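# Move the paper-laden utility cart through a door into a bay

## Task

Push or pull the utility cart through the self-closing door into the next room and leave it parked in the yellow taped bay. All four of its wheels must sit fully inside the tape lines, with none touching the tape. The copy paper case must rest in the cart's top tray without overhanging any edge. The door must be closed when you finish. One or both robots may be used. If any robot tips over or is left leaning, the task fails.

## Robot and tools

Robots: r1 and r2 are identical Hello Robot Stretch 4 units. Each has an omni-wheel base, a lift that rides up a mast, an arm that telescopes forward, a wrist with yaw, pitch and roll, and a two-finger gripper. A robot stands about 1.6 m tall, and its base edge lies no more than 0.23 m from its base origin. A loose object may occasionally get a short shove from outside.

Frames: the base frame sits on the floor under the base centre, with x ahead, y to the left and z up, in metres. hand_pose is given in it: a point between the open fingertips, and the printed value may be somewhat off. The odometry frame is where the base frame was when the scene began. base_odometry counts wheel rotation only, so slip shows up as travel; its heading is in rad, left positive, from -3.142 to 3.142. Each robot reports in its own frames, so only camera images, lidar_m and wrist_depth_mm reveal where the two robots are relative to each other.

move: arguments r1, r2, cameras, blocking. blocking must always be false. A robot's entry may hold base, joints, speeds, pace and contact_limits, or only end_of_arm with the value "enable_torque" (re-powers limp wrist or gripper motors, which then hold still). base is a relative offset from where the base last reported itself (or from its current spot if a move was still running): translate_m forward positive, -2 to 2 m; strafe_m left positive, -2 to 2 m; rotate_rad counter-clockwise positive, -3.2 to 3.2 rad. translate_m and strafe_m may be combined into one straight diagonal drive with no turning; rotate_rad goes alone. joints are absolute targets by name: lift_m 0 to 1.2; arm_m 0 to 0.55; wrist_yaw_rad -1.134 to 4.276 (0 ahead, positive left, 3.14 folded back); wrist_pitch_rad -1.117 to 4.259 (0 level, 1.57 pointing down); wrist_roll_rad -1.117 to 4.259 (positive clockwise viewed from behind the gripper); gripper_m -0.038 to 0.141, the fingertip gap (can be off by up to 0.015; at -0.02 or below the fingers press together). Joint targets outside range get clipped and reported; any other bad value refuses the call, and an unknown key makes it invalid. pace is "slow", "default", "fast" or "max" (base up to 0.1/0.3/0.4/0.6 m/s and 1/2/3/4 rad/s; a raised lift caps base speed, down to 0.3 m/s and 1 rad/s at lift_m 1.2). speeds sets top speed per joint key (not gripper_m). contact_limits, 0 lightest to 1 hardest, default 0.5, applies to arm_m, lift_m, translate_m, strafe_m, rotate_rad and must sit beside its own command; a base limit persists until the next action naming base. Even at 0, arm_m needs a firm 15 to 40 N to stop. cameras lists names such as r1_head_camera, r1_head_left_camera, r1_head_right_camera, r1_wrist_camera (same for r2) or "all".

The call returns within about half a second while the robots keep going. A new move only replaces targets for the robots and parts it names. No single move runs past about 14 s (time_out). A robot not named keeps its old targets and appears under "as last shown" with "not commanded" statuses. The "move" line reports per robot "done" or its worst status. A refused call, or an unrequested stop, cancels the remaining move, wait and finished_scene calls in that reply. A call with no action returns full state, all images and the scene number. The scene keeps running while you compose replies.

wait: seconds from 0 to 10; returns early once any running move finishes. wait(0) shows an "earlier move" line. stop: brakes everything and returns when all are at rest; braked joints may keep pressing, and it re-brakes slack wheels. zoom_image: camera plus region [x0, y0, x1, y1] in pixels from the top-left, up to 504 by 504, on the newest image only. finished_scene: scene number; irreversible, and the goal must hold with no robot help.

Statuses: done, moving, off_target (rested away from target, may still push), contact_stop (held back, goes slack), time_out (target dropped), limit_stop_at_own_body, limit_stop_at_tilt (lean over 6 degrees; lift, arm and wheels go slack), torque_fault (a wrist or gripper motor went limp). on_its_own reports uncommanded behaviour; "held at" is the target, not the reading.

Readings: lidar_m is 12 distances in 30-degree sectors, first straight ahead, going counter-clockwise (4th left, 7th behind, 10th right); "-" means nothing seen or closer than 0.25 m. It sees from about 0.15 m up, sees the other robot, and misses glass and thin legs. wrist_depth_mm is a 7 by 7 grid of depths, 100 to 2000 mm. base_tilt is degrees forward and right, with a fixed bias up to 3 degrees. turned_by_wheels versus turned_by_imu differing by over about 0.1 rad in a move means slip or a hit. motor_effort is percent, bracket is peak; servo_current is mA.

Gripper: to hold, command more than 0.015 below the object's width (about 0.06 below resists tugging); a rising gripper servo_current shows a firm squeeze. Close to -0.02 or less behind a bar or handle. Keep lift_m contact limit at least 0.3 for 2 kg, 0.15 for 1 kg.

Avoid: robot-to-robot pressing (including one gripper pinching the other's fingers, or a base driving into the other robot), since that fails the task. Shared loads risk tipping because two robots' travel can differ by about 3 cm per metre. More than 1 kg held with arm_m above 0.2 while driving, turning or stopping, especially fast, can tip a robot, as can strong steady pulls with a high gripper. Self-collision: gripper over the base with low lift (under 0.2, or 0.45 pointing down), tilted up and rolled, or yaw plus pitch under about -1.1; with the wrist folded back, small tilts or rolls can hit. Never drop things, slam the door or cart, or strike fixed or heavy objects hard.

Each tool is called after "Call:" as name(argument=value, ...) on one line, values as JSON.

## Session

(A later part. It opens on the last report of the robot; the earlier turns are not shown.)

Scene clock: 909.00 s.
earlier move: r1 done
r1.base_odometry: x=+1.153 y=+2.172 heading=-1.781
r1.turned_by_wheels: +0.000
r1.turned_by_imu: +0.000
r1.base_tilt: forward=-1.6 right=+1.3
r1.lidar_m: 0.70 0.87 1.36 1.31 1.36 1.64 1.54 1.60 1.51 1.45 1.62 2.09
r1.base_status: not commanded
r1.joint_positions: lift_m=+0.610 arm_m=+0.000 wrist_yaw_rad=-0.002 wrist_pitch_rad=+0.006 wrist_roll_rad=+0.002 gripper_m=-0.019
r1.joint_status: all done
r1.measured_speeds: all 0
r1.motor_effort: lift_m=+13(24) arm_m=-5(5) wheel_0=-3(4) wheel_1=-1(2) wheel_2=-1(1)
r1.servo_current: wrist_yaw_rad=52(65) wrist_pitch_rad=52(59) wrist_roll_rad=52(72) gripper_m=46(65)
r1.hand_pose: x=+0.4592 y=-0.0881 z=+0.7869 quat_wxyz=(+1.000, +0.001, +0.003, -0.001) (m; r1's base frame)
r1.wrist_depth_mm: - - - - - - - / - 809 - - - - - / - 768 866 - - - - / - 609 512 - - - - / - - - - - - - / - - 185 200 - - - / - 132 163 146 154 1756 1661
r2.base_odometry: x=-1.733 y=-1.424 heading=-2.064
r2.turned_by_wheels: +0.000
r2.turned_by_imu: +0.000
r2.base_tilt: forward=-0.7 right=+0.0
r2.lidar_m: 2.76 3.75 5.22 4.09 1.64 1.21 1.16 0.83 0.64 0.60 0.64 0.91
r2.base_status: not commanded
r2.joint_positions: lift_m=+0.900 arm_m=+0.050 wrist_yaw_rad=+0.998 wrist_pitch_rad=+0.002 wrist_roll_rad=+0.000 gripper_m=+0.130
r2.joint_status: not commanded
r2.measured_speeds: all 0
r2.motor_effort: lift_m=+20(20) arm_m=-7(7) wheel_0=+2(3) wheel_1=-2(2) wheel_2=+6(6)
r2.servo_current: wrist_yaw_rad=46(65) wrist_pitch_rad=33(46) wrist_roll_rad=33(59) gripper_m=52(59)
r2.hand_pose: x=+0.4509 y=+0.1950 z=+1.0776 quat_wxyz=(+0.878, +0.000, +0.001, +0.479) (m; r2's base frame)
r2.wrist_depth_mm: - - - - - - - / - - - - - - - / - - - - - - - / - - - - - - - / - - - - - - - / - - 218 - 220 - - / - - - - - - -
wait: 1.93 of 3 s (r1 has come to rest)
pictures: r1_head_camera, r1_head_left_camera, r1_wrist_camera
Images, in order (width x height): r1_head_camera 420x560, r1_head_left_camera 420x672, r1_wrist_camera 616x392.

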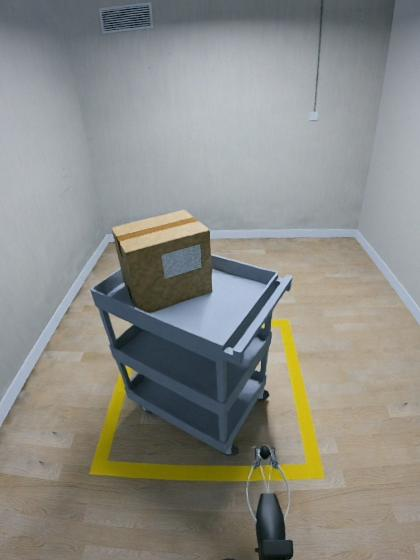

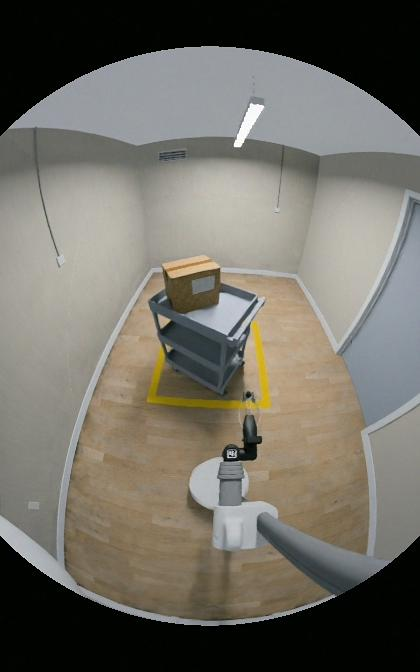

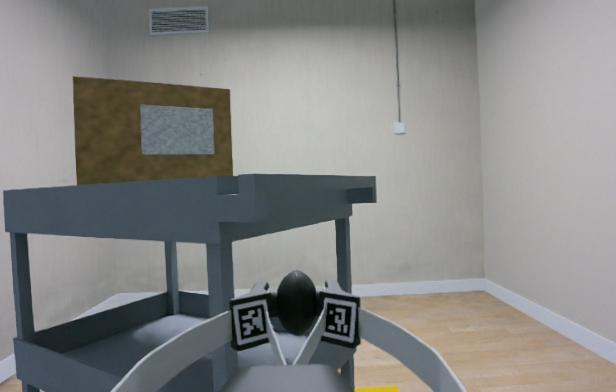

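Call:
move(blocking=false, r1={"base":{"strafe_m":0.17},"joints":{"lift_m":0.635}})

Call:
wait(seconds=2.5)

Call:
move(blocking=false, r1={"base":{"translate_m":0.2},"pace":"slow","contact_limits":{"translate_m":0.4}})

Call:
wait(seconds=3.5, cameras=["r1_wrist_camera","r1_head_camera"])

Scene clock: 917.83 s.
move: r1 moving
r1.base_odometry: x=+1.189 y=+2.165 heading=-1.781
r1.turned_by_wheels: +0.000
r1.turned_by_imu: +0.000
r1.base_tilt: forward=-1.6 right=+1.3
r1.lidar_m: 0.69 0.91 1.35 1.27 1.32 1.64 1.55 1.62 1.54 1.48 1.65 1.14
r1.base_status: strafe_m moving
r1.joint_positions: lift_m=+0.634 arm_m=+0.000 wrist_yaw_rad=-0.002 wrist_pitch_rad=+0.006 wrist_roll_rad=+0.002 gripper_m=-0.019
r1.joint_status: lift_m moving
r1.measured_speeds: translate_m=+0.000 strafe_m=+0.141 rotate_rad=+0.001 lift_m=+0.027 arm_m=+0.000 wrist_yaw_rad=+0.000 wrist_pitch_rad=+0.000 wrist_roll_rad=+0.000
r1.motor_effort: lift_m=+24(27) arm_m=-5(5) wheel_0=-9(12) wheel_1=+7(10) wheel_2=+0(1)
r1.servo_current: wrist_yaw_rad=52(52) wrist_pitch_rad=39(52) wrist_roll_rad=46(59) gripper_m=52(59)
r1.hand_pose: x=+0.4592 y=-0.0881 z=+0.8100 quat_wxyz=(+1.000, +0.001, +0.003, -0.001) (m; r1's base frame)
r1.wrist_depth_mm: - - - - - - - / - - - - - - - / - 750 842 - - - - / - 715 544 - - - - / - - 544 - - - - / - - 189 198 - - - / - 133 162 146 144 1808 1756
r2: as last shown
r2.base_tilt: forward=-0.7 right=+0.1
r2.lidar_m: 2.79 3.76 5.25 4.09 1.58 1.22 1.16 0.84 0.63 0.59 0.64 0.89
r2.motor_effort: lift_m=+20(20) arm_m=-7(7) wheel_0=+2(3) wheel_1=-1(1) wheel_2=+6(6)
r2.servo_current: wrist_yaw_rad=52(59) wrist_pitch_rad=39(46) wrist_roll_rad=46(52) gripper_m=52(59)
pictures: none

Scene clock: 919.17 s.
earlier move: r1 done
r1.base_odometry: x=+1.320 y=+2.137 heading=-1.781
r1.turned_by_wheels: +0.000
r1.turned_by_imu: +0.001
r1.base_tilt: forward=-1.6 right=+1.3
r1.lidar_m: 0.72 1.00 1.20 1.13 1.18 1.60 1.54 1.62 1.70 1.61 1.80 0.75
r1.base_status: done
r1.joint_positions: lift_m=+0.634 arm_m=+0.000 wrist_yaw_rad=-0.002 wrist_pitch_rad=+0.006 wrist_roll_rad=+0.002 gripper_m=-0.019
r1.joint_status: all done
r1.measured_speeds: all 0
r1.motor_effort: lift_m=+25(27) arm_m=-5(5) wheel_0=+0(12) wheel_1=+1(11) wheel_2=+0(1)
r1.servo_current: wrist_yaw_rad=46(72) wrist_pitch_rad=39(59) wrist_roll_rad=52(72) gripper_m=46(65)
r1.hand_pose: x=+0.4592 y=-0.0881 z=+0.8109 quat_wxyz=(+1.000, +0.001, +0.003, -0.001) (m; r1's base frame)
r1.wrist_depth_mm: - - - - - - - / - - - - - - - / - - 768 878 - - - / - - 647 569 - - - / - - - 554 878 - - / - - 209 198 181 - - / - 140 163 147 144 1756 1756
r2.base_odometry: x=-1.733 y=-1.424 heading=-2.064
r2.turned_by_wheels: +0.000
r2.turned_by_imu: +0.000
r2.base_tilt: forward=-0.7 right=+0.1
r2.lidar_m: 2.74 3.78 5.27 4.08 1.61 1.21 1.15 0.85 0.63 0.60 0.64 0.91
r2.base_status: not commanded
r2.joint_positions: lift_m=+0.900 arm_m=+0.050 wrist_yaw_rad=+0.998 wrist_pitch_rad=+0.002 wrist_roll_rad=+0.000 gripper_m=+0.130
r2.joint_status: not commanded
r2.measured_speeds: all 0
r2.motor_effort: lift_m=+20(20) arm_m=-7(7) wheel_0=+3(3) wheel_1=-2(2) wheel_2=+6(6)
r2.servo_current: wrist_yaw_rad=46(59) wrist_pitch_rad=39(52) wrist_roll_rad=39(59) gripper_m=52(59)
r2.hand_pose: x=+0.4509 y=+0.1950 z=+1.0776 quat_wxyz=(+0.878, +0.000, +0.001, +0.479) (m; r2's base frame)
r2.wrist_depth_mm: - - - - - - - / - - - - - - - / - - - - - - - / - - - - - - - / - - - - - - - / - - 218 - 220 - - / - - - - - - -
wait: 1.33 of 2.5 s (r1 has come to rest)
pictures: none

Scene clock: 919.67 s.
move: r1 moving
r1.base_odometry: x=+1.317 y=+2.125 heading=-1.781
r1.turned_by_wheels: +0.000
r1.turned_by_imu: +0.000
r1.base_tilt: forward=-1.6 right=+1.3
r1.lidar_m: 0.72 0.99 1.19 1.13 1.20 1.62 1.55 1.65 1.68 1.61 1.77 0.68
r1.base_status: translate_m moving
r1.joint_positions: lift_m=+0.634 arm_m=+0.000 wrist_yaw_rad=-0.002 wrist_pitch_rad=+0.006 wrist_roll_rad=+0.002 gripper_m=-0.019
r1.joint_status: not commanded
r1.measured_speeds: translate_m=+0.048 strafe_m=+0.000 rotate_rad=+0.000 lift_m=+0.000 arm_m=+0.000 wrist_yaw_rad=+0.000 wrist_pitch_rad=+0.000 wrist_roll_rad=+0.000
r1.motor_effort: lift_m=+25(25) arm_m=-5(5) wheel_0=+4(7) wheel_1=+4(7) wheel_2=-6(6)
r1.servo_current: wrist_yaw_rad=52(59) wrist_pitch_rad=46(52) wrist_roll_rad=59(59) gripper_m=52(59)
r1.contact_limits: translate_m 0.4
r1.hand_pose: x=+0.4592 y=-0.0881 z=+0.8109 quat_wxyz=(+1.000, +0.001, +0.003, -0.001) (m; r1's base frame)
r1.wrist_depth_mm: - - - - - - - / - - - - - - - / - - 768 854 - - - / - - 647 554 - - - / - - 1160 544 878 - - / - - 209 198 182 - - / - 140 163 146 144 1808 1808
r2: as last shown
r2.base_tilt: forward=-0.7 right=+0.0
r2.lidar_m: 2.74 3.75 5.27 4.09 1.62 1.21 1.15 0.85 0.63 0.60 0.64 0.92
r2.motor_effort: lift_m=+20(20) arm_m=-7(7) wheel_0=+3(3) wheel_1=-1(2) wheel_2=+5(6)
r2.servo_current: wrist_yaw_rad=39(46) wrist_pitch_rad=39(46) wrist_roll_rad=52(52) gripper_m=46(52)
r2.wrist_depth_mm: - - - - - - - / - - - - - - - / - - - - - - - / - - - - - - - / - - - - - - - / - - 218 - 219 - - / - - - - - - -
pictures: none

Scene clock: 922.43 s.
earlier move: r1 done
r1.base_odometry: x=+1.278 y=+1.941 heading=-1.780
r1.turned_by_wheels: +0.000
r1.turned_by_imu: +0.000
r1.base_tilt: forward=-1.6 right=+1.3
r1.lidar_m: 0.56 0.75 1.18 1.11 1.21 1.63 1.71 1.84 1.73 1.61 1.79 0.54
r1.base_status: done
r1.joint_positions: lift_m=+0.634 arm_m=+0.000 wrist_yaw_rad=-0.002 wrist_pitch_rad=+0.006 wrist_roll_rad=+0.002 gripper_m=-0.019
r1.joint_status: not commanded
r1.measured_speeds: all 0
r1.motor_effort: lift_m=+25(25) arm_m=-5(5) wheel_0=+4(8) wheel_1=+2(7) wheel_2=-1(7)
r1.servo_current: wrist_yaw_rad=46(72) wrist_pitch_rad=59(59) wrist_roll_rad=59(65) gripper_m=52(59)
r1.contact_limits: translate_m 0.4
r1.hand_pose: x=+0.4592 y=-0.0881 z=+0.8109 quat_wxyz=(+1.000, +0.001, +0.003, -0.001) (m; r1's base frame)
r1.wrist_depth_mm: - - - - - - - / - 549 591 668 - - - / - 544 591 676 - - - / 591 539 418 359 - - - / 574 480 399 347 314 - - / 621 - 960 199 315 - - / 627 1983 163 147 154 1708 1863
r2.base_odometry: x=-1.733 y=-1.424 heading=-2.064
r2.turned_by_wheels: +0.000
r2.turned_by_imu: +0.000
r2.base_tilt: forward=-0.7 right=+0.1
r2.lidar_m: 2.76 3.75 5.28 4.02 1.63 1.21 1.15 0.84 0.62 0.60 0.65 0.89
r2.base_status: not commanded
r2.joint_positions: lift_m=+0.900 arm_m=+0.050 wrist_yaw_rad=+0.998 wrist_pitch_rad=+0.002 wrist_roll_rad=+0.000 gripper_m=+0.130
r2.joint_status: not commanded
r2.measured_speeds: all 0
r2.motor_effort: lift_m=+20(20) arm_m=-6(7) wheel_0=+3(3) wheel_1=-1(2) wheel_2=+5(6)
r2.servo_current: wrist_yaw_rad=52(59) wrist_pitch_rad=39(46) wrist_roll_rad=46(59) gripper_m=46(59)
r2.hand_pose: x=+0.4509 y=+0.1950 z=+1.0776 quat_wxyz=(+0.878, +0.000, +0.001, +0.479) (m; r2's base frame)
r2.wrist_depth_mm: - - - - - - - / - - - - - - - / - - - - - - - / - - - - - - - / - - - - - - - / - - 218 - 219 - - / - - - - - - -
wait: 2.77 of 3.5 s (r1 has come to rest)
pictures: r1_head_camera, r1_wrist_camera
Images, in order (width x height): r1_head_camera 420x560, r1_wrist_camera 616x392.

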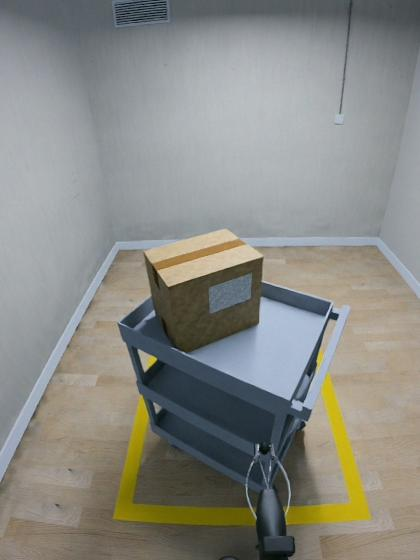

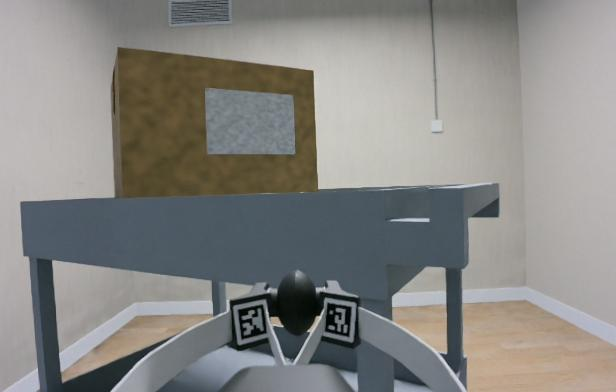

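Call:
move(blocking=false, r1={"base":{"translate_m":0.23},"pace":"slow","contact_limits":{"translate_m":0.5}})

Call:
wait(seconds=4, cameras=["r1_wrist_camera","r1_head_camera","r1_head_left_camera","r1_head_right_camera"])

Scene clock: 928.00 s.
move: r1 moving
r1.base_odometry: x=+1.276 y=+1.929 heading=-1.780
r1.turned_by_wheels: +0.000
r1.turned_by_imu: +0.000
r1.base_tilt: forward=-1.6 right=+1.3
r1.lidar_m: 0.53 0.78 1.17 1.13 1.20 1.66 1.75 1.84 1.69 1.62 1.79 0.51
r1.base_status: translate_m moving
r1.joint_positions: lift_m=+0.634 arm_m=+0.000 wrist_yaw_rad=-0.002 wrist_pitch_rad=+0.006 wrist_roll_rad=+0.002 gripper_m=-0.019
r1.joint_status: not commanded
r1.measured_speeds: translate_m=+0.049 strafe_m=+0.000 rotate_rad=+0.001 lift_m=+0.000 arm_m=+0.000 wrist_yaw_rad=+0.000 wrist_pitch_rad=+0.000 wrist_roll_rad=+0.000
r1.motor_effort: lift_m=+25(25) arm_m=-5(5) wheel_0=+5(7) wheel_1=+3(6) wheel_2=-6(7)
r1.servo_current: wrist_yaw_rad=46(65) wrist_pitch_rad=46(52) wrist_roll_rad=52(65) gripper_m=46(59)
r1.contact_limits: translate_m 0.5
r1.hand_pose: x=+0.4592 y=-0.0881 z=+0.8109 quat_wxyz=(+1.000, +0.001, +0.003, -0.001) (m; r1's base frame)
r1.wrist_depth_mm: - - - - - - - / - 539 585 661 - - - / - 544 585 654 - - - / 574 521 413 349 - - - / 564 459 387 336 306 - - / 603 - 960 198 310 - - / 1756 1921 163 147 154 1921 1863
r2: as last shown
r2.lidar_m: 2.71 3.76 5.28 4.07 1.65 1.21 1.15 0.85 0.63 0.59 0.64 0.91
r2.motor_effort: lift_m=+20(20) arm_m=-7(7) wheel_0=+3(3) wheel_1=-1(2) wheel_2=+5(6)
r2.servo_current: wrist_yaw_rad=52(52) wrist_pitch_rad=33(46) wrist_roll_rad=46(52) gripper_m=59(59)
r2.wrist_depth_mm: - - - - - - - / - - - - - - - / - - - - - - - / - - - - - - - / - - - - - - - / - - 217 - 220 - - / - - - - - - -
pictures: none

Scene clock: 931.07 s.
earlier move: r1 done
r1.base_odometry: x=+1.230 y=+1.716 heading=-1.780
r1.turned_by_wheels: +0.000
r1.turned_by_imu: -0.001
r1.base_tilt: forward=-1.6 right=+1.3
r1.lidar_m: 0.45 0.55 1.17 1.14 1.17 1.67 1.95 2.09 1.69 1.64 1.80 0.43
r1.base_status: done
r1.joint_positions: lift_m=+0.635 arm_m=+0.000 wrist_yaw_rad=-0.002 wrist_pitch_rad=+0.005 wrist_roll_rad=+0.002 gripper_m=-0.019
r1.joint_status: not commanded
r1.measured_speeds: all 0
r1.motor_effort: lift_m=+25(25) arm_m=+4(5) wheel_0=+3(9) wheel_1=+2(7) wheel_2=-4(11)
r1.servo_current: wrist_yaw_rad=46(72) wrist_pitch_rad=39(59) wrist_roll_rad=65(65) gripper_m=39(65)
r1.contact_limits: translate_m 0.5
r1.hand_pose: x=+0.4590 y=-0.0881 z=+0.8112 quat_wxyz=(+1.000, +0.001, +0.003, -0.001) (m; r1's base frame)
r1.wrist_depth_mm: 357 399 477 - - - - / 368 399 466 - - - - / 364 404 469 - - - - / 349 387 436 236 222 208 - / 298 272 250 232 216 204 195 / 303 277 245 199 211 202 - / 1863 1863 164 183 144 203 1921
r2.base_odometry: x=-1.733 y=-1.424 heading=-2.064
r2.turned_by_wheels: +0.000
r2.turned_by_imu: +0.000
r2.base_tilt: forward=-0.7 right=+0.1
r2.lidar_m: 2.75 3.77 5.24 4.05 1.60 1.21 1.15 0.87 0.63 0.61 0.64 0.90
r2.base_status: not commanded
r2.joint_positions: lift_m=+0.900 arm_m=+0.050 wrist_yaw_rad=+0.998 wrist_pitch_rad=+0.002 wrist_roll_rad=+0.000 gripper_m=+0.130
r2.joint_status: not commanded
r2.measured_speeds: all 0
r2.motor_effort: lift_m=+20(20) arm_m=-7(7) wheel_0=+2(3) wheel_1=-1(2) wheel_2=+6(6)
r2.servo_current: wrist_yaw_rad=39(65) wrist_pitch_rad=46(46) wrist_roll_rad=39(59) gripper_m=52(59)
r2.hand_pose: x=+0.4509 y=+0.1950 z=+1.0776 quat_wxyz=(+0.878, +0.000, +0.001, +0.479) (m; r2's base frame)
r2.wrist_depth_mm: - - - - - - - / - - - - - - - / - - - - - - - / - - - - - - - / - - - - - - - / - - 218 - 219 - - / - - - - - - -
wait: 3.07 of 4 s (r1 has come to rest)
pictures: r1_head_camera, r1_head_left_camera, r1_head_right_camera, r1_wrist_camera
Images, in order (width x height): r1_head_camera 420x560, r1_head_left_camera 420x672, r1_head_right_camera 420x672, r1_wrist_camera 616x392.

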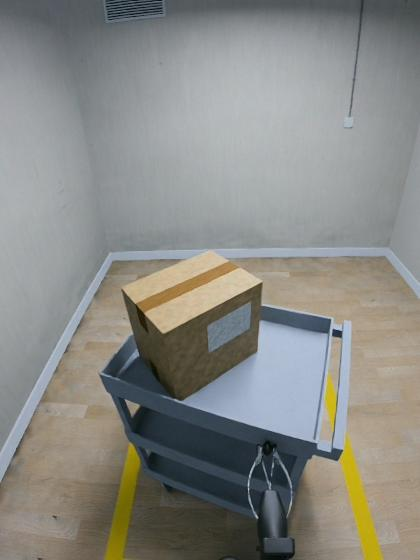

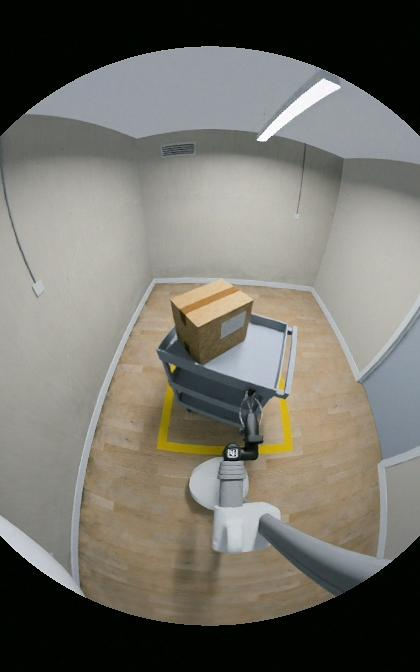

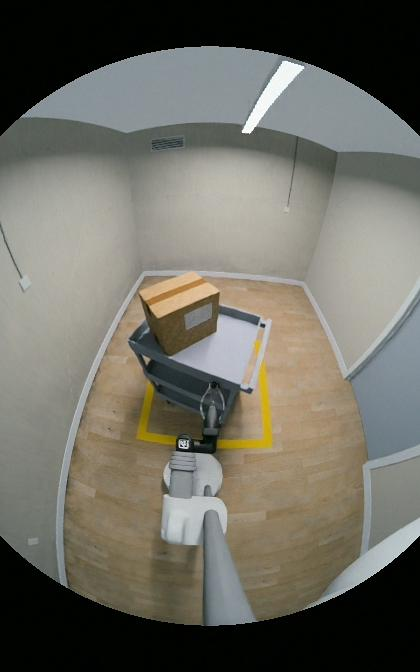

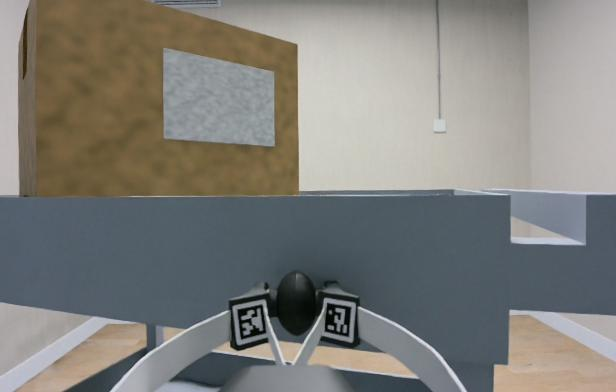

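Call:
move(blocking=false, r1={"base":{"translate_m":-0.4}})

Call:
wait(seconds=3, cameras=["r1_head_camera","r1_head_left_camera","r1_wrist_camera"])

Call:
zoom_image(camera="r1_head_camera", region=[80, 200, 360, 520])

Call:
zoom_image(camera="r1_head_left_camera", region=[140, 260, 310, 440])

Scene clock: 962.80 s.
move: r1 moving
r1.base_odometry: x=+1.237 y=+1.747 heading=-1.781
r1.turned_by_wheels: +0.000
r1.turned_by_imu: -0.001
r1.base_tilt: forward=-1.5 right=+1.3
r1.lidar_m: 0.48 0.59 1.18 1.14 1.19 1.67 1.93 2.06 1.70 1.64 1.77 0.47
r1.base_status: translate_m moving
r1.joint_positions: lift_m=+0.635 arm_m=+0.000 wrist_yaw_rad=-0.002 wrist_pitch_rad=+0.005 wrist_roll_rad=+0.002 gripper_m=-0.019
r1.joint_status: not commanded
r1.measured_speeds: translate_m=-0.122 strafe_m=-0.001 rotate_rad=-0.003 lift_m=+0.000 arm_m=+0.000 wrist_yaw_rad=+0.000 wrist_pitch_rad=+0.000 wrist_roll_rad=+0.000
r1.motor_effort: lift_m=+25(25) arm_m=+4(5) wheel_0=-6(8) wheel_1=-5(7) wheel_2=+9(9)
r1.servo_current: wrist_yaw_rad=65(65) wrist_pitch_rad=46(52) wrist_roll_rad=46(72) gripper_m=46(52)
r1.hand_pose: x=+0.4590 y=-0.0881 z=+0.8112 quat_wxyz=(+1.000, +0.001, +0.003, -0.001) (m; r1's base frame)
r1.wrist_depth_mm: 384 415 517 - - - - / 397 421 484 - - - - / 384 415 484 - - - - / 379 320 289 265 248 - - / 340 306 281 259 241 225 214 / 347 820 278 199 236 228 - / 1808 1921 163 147 144 229 1921
r2: as last shown
r2.lidar_m: 2.74 3.77 5.26 4.03 1.61 1.22 1.16 0.85 0.64 0.60 0.65 0.89
r2.servo_current: wrist_yaw_rad=52(59) wrist_pitch_rad=39(46) wrist_roll_rad=52(52) gripper_m=46(59)
r2.wrist_depth_mm: - - - - - - - / - - - - - - - / - - - - - - - / - - - - - - - / - - - - - - - / - - 217 - 219 - - / - - - - - - -
pictures: none

Scene clock: 965.13 s.
earlier move: r1 done
r1.base_odometry: x=+1.314 y=+2.108 heading=-1.780
r1.turned_by_wheels: +0.000
r1.turned_by_imu: +0.000
r1.base_tilt: forward=-1.6 right=+1.3
r1.lidar_m: 0.82 1.01 1.20 1.14 1.19 1.63 1.55 1.67 1.70 1.63 1.78 0.83
r1.base_status: done
r1.joint_positions: lift_m=+0.635 arm_m=+0.000 wrist_yaw_rad=-0.002 wrist_pitch_rad=+0.005 wrist_roll_rad=+0.002 gripper_m=-0.019
r1.joint_status: not commanded
r1.measured_speeds: all 0
r1.motor_effort: lift_m=+24(25) arm_m=+4(5) wheel_0=-3(8) wheel_1=-1(7) wheel_2=+0(11)
r1.servo_current: wrist_yaw_rad=39(65) wrist_pitch_rad=52(52) wrist_roll_rad=46(72) gripper_m=59(59)
r1.hand_pose: x=+0.4590 y=-0.0881 z=+0.8113 quat_wxyz=(+1.000, +0.001, +0.003, -0.001) (m; r1's base frame)
r1.wrist_depth_mm: - - - - - - - / - - - - - - - / - - 798 - - - - / - - 778 634 - - - / - - - - - - - / - - 188 198 1008 - - / 1863 140 163 146 144 1808 1921
r2.base_odometry: x=-1.733 y=-1.424 heading=-2.064
r2.turned_by_wheels: +0.000
r2.turned_by_imu: +0.000
r2.base_tilt: forward=-0.7 right=+0.1
r2.lidar_m: 2.75 3.76 5.26 4.04 1.62 1.19 1.16 0.86 0.63 0.59 0.64 0.87
r2.base_status: not commanded
r2.joint_positions: lift_m=+0.900 arm_m=+0.050 wrist_yaw_rad=+0.998 wrist_pitch_rad=+0.002 wrist_roll_rad=+0.000 gripper_m=+0.130
r2.joint_status: not commanded
r2.measured_speeds: all 0
r2.motor_effort: lift_m=+20(20) arm_m=-7(7) wheel_0=+2(3) wheel_1=-2(2) wheel_2=+5(6)
r2.servo_current: wrist_yaw_rad=52(59) wrist_pitch_rad=39(46) wrist_roll_rad=46(59) gripper_m=46(59)
r2.hand_pose: x=+0.4509 y=+0.1950 z=+1.0776 quat_wxyz=(+0.878, +0.000, +0.001, +0.479) (m; r2's base frame)
r2.wrist_depth_mm: - - - - - - - / - - - - - - - / - - - - - - - / - - - - - - - / - - - - - - - / - - 218 - 219 - - / - - - - - - -
wait: 2.33 of 3 s (r1 has come to rest)
pictures: r1_head_camera, r1_head_left_camera, r1_wrist_camera
Images, in order (width x height): r1_head_camera 420x560, r1_head_left_camera 420x672, r1_wrist_camera 616x392.

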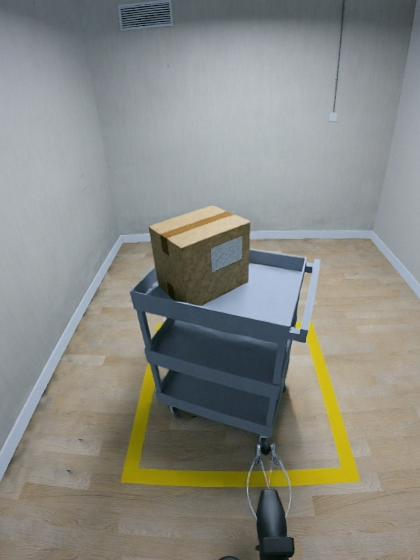

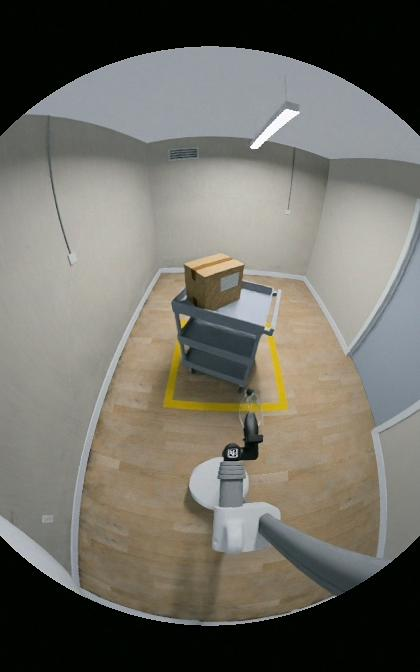

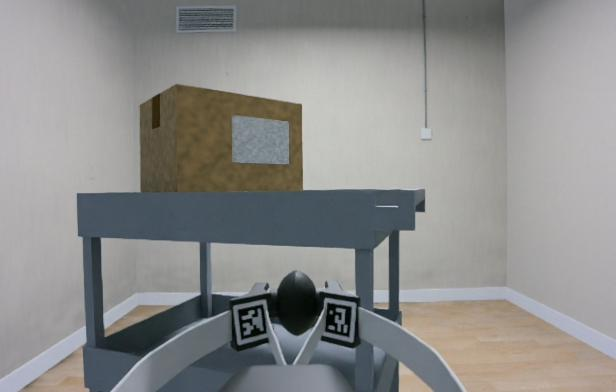

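Scaled by 1.575 from the camera's 420x560 image, which has a finer 600x800 frame.

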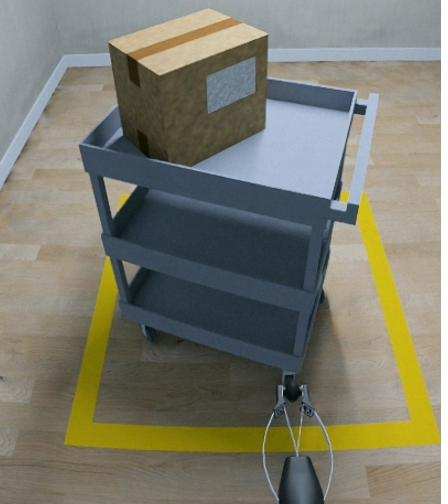

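Scaled by 2.800 from the camera's 420x672 image, which has a finer 600x960 frame.

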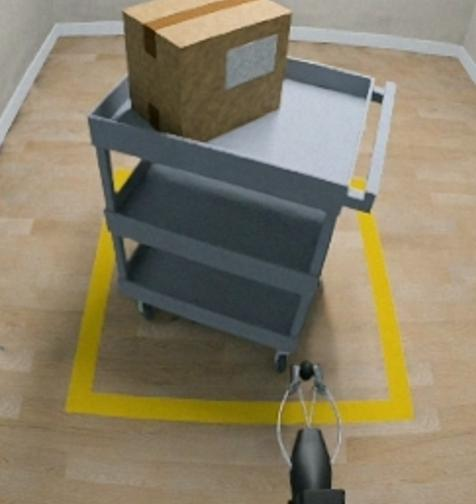

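Call:
finished_scene(scene=1)

The scene is finished: the task was done.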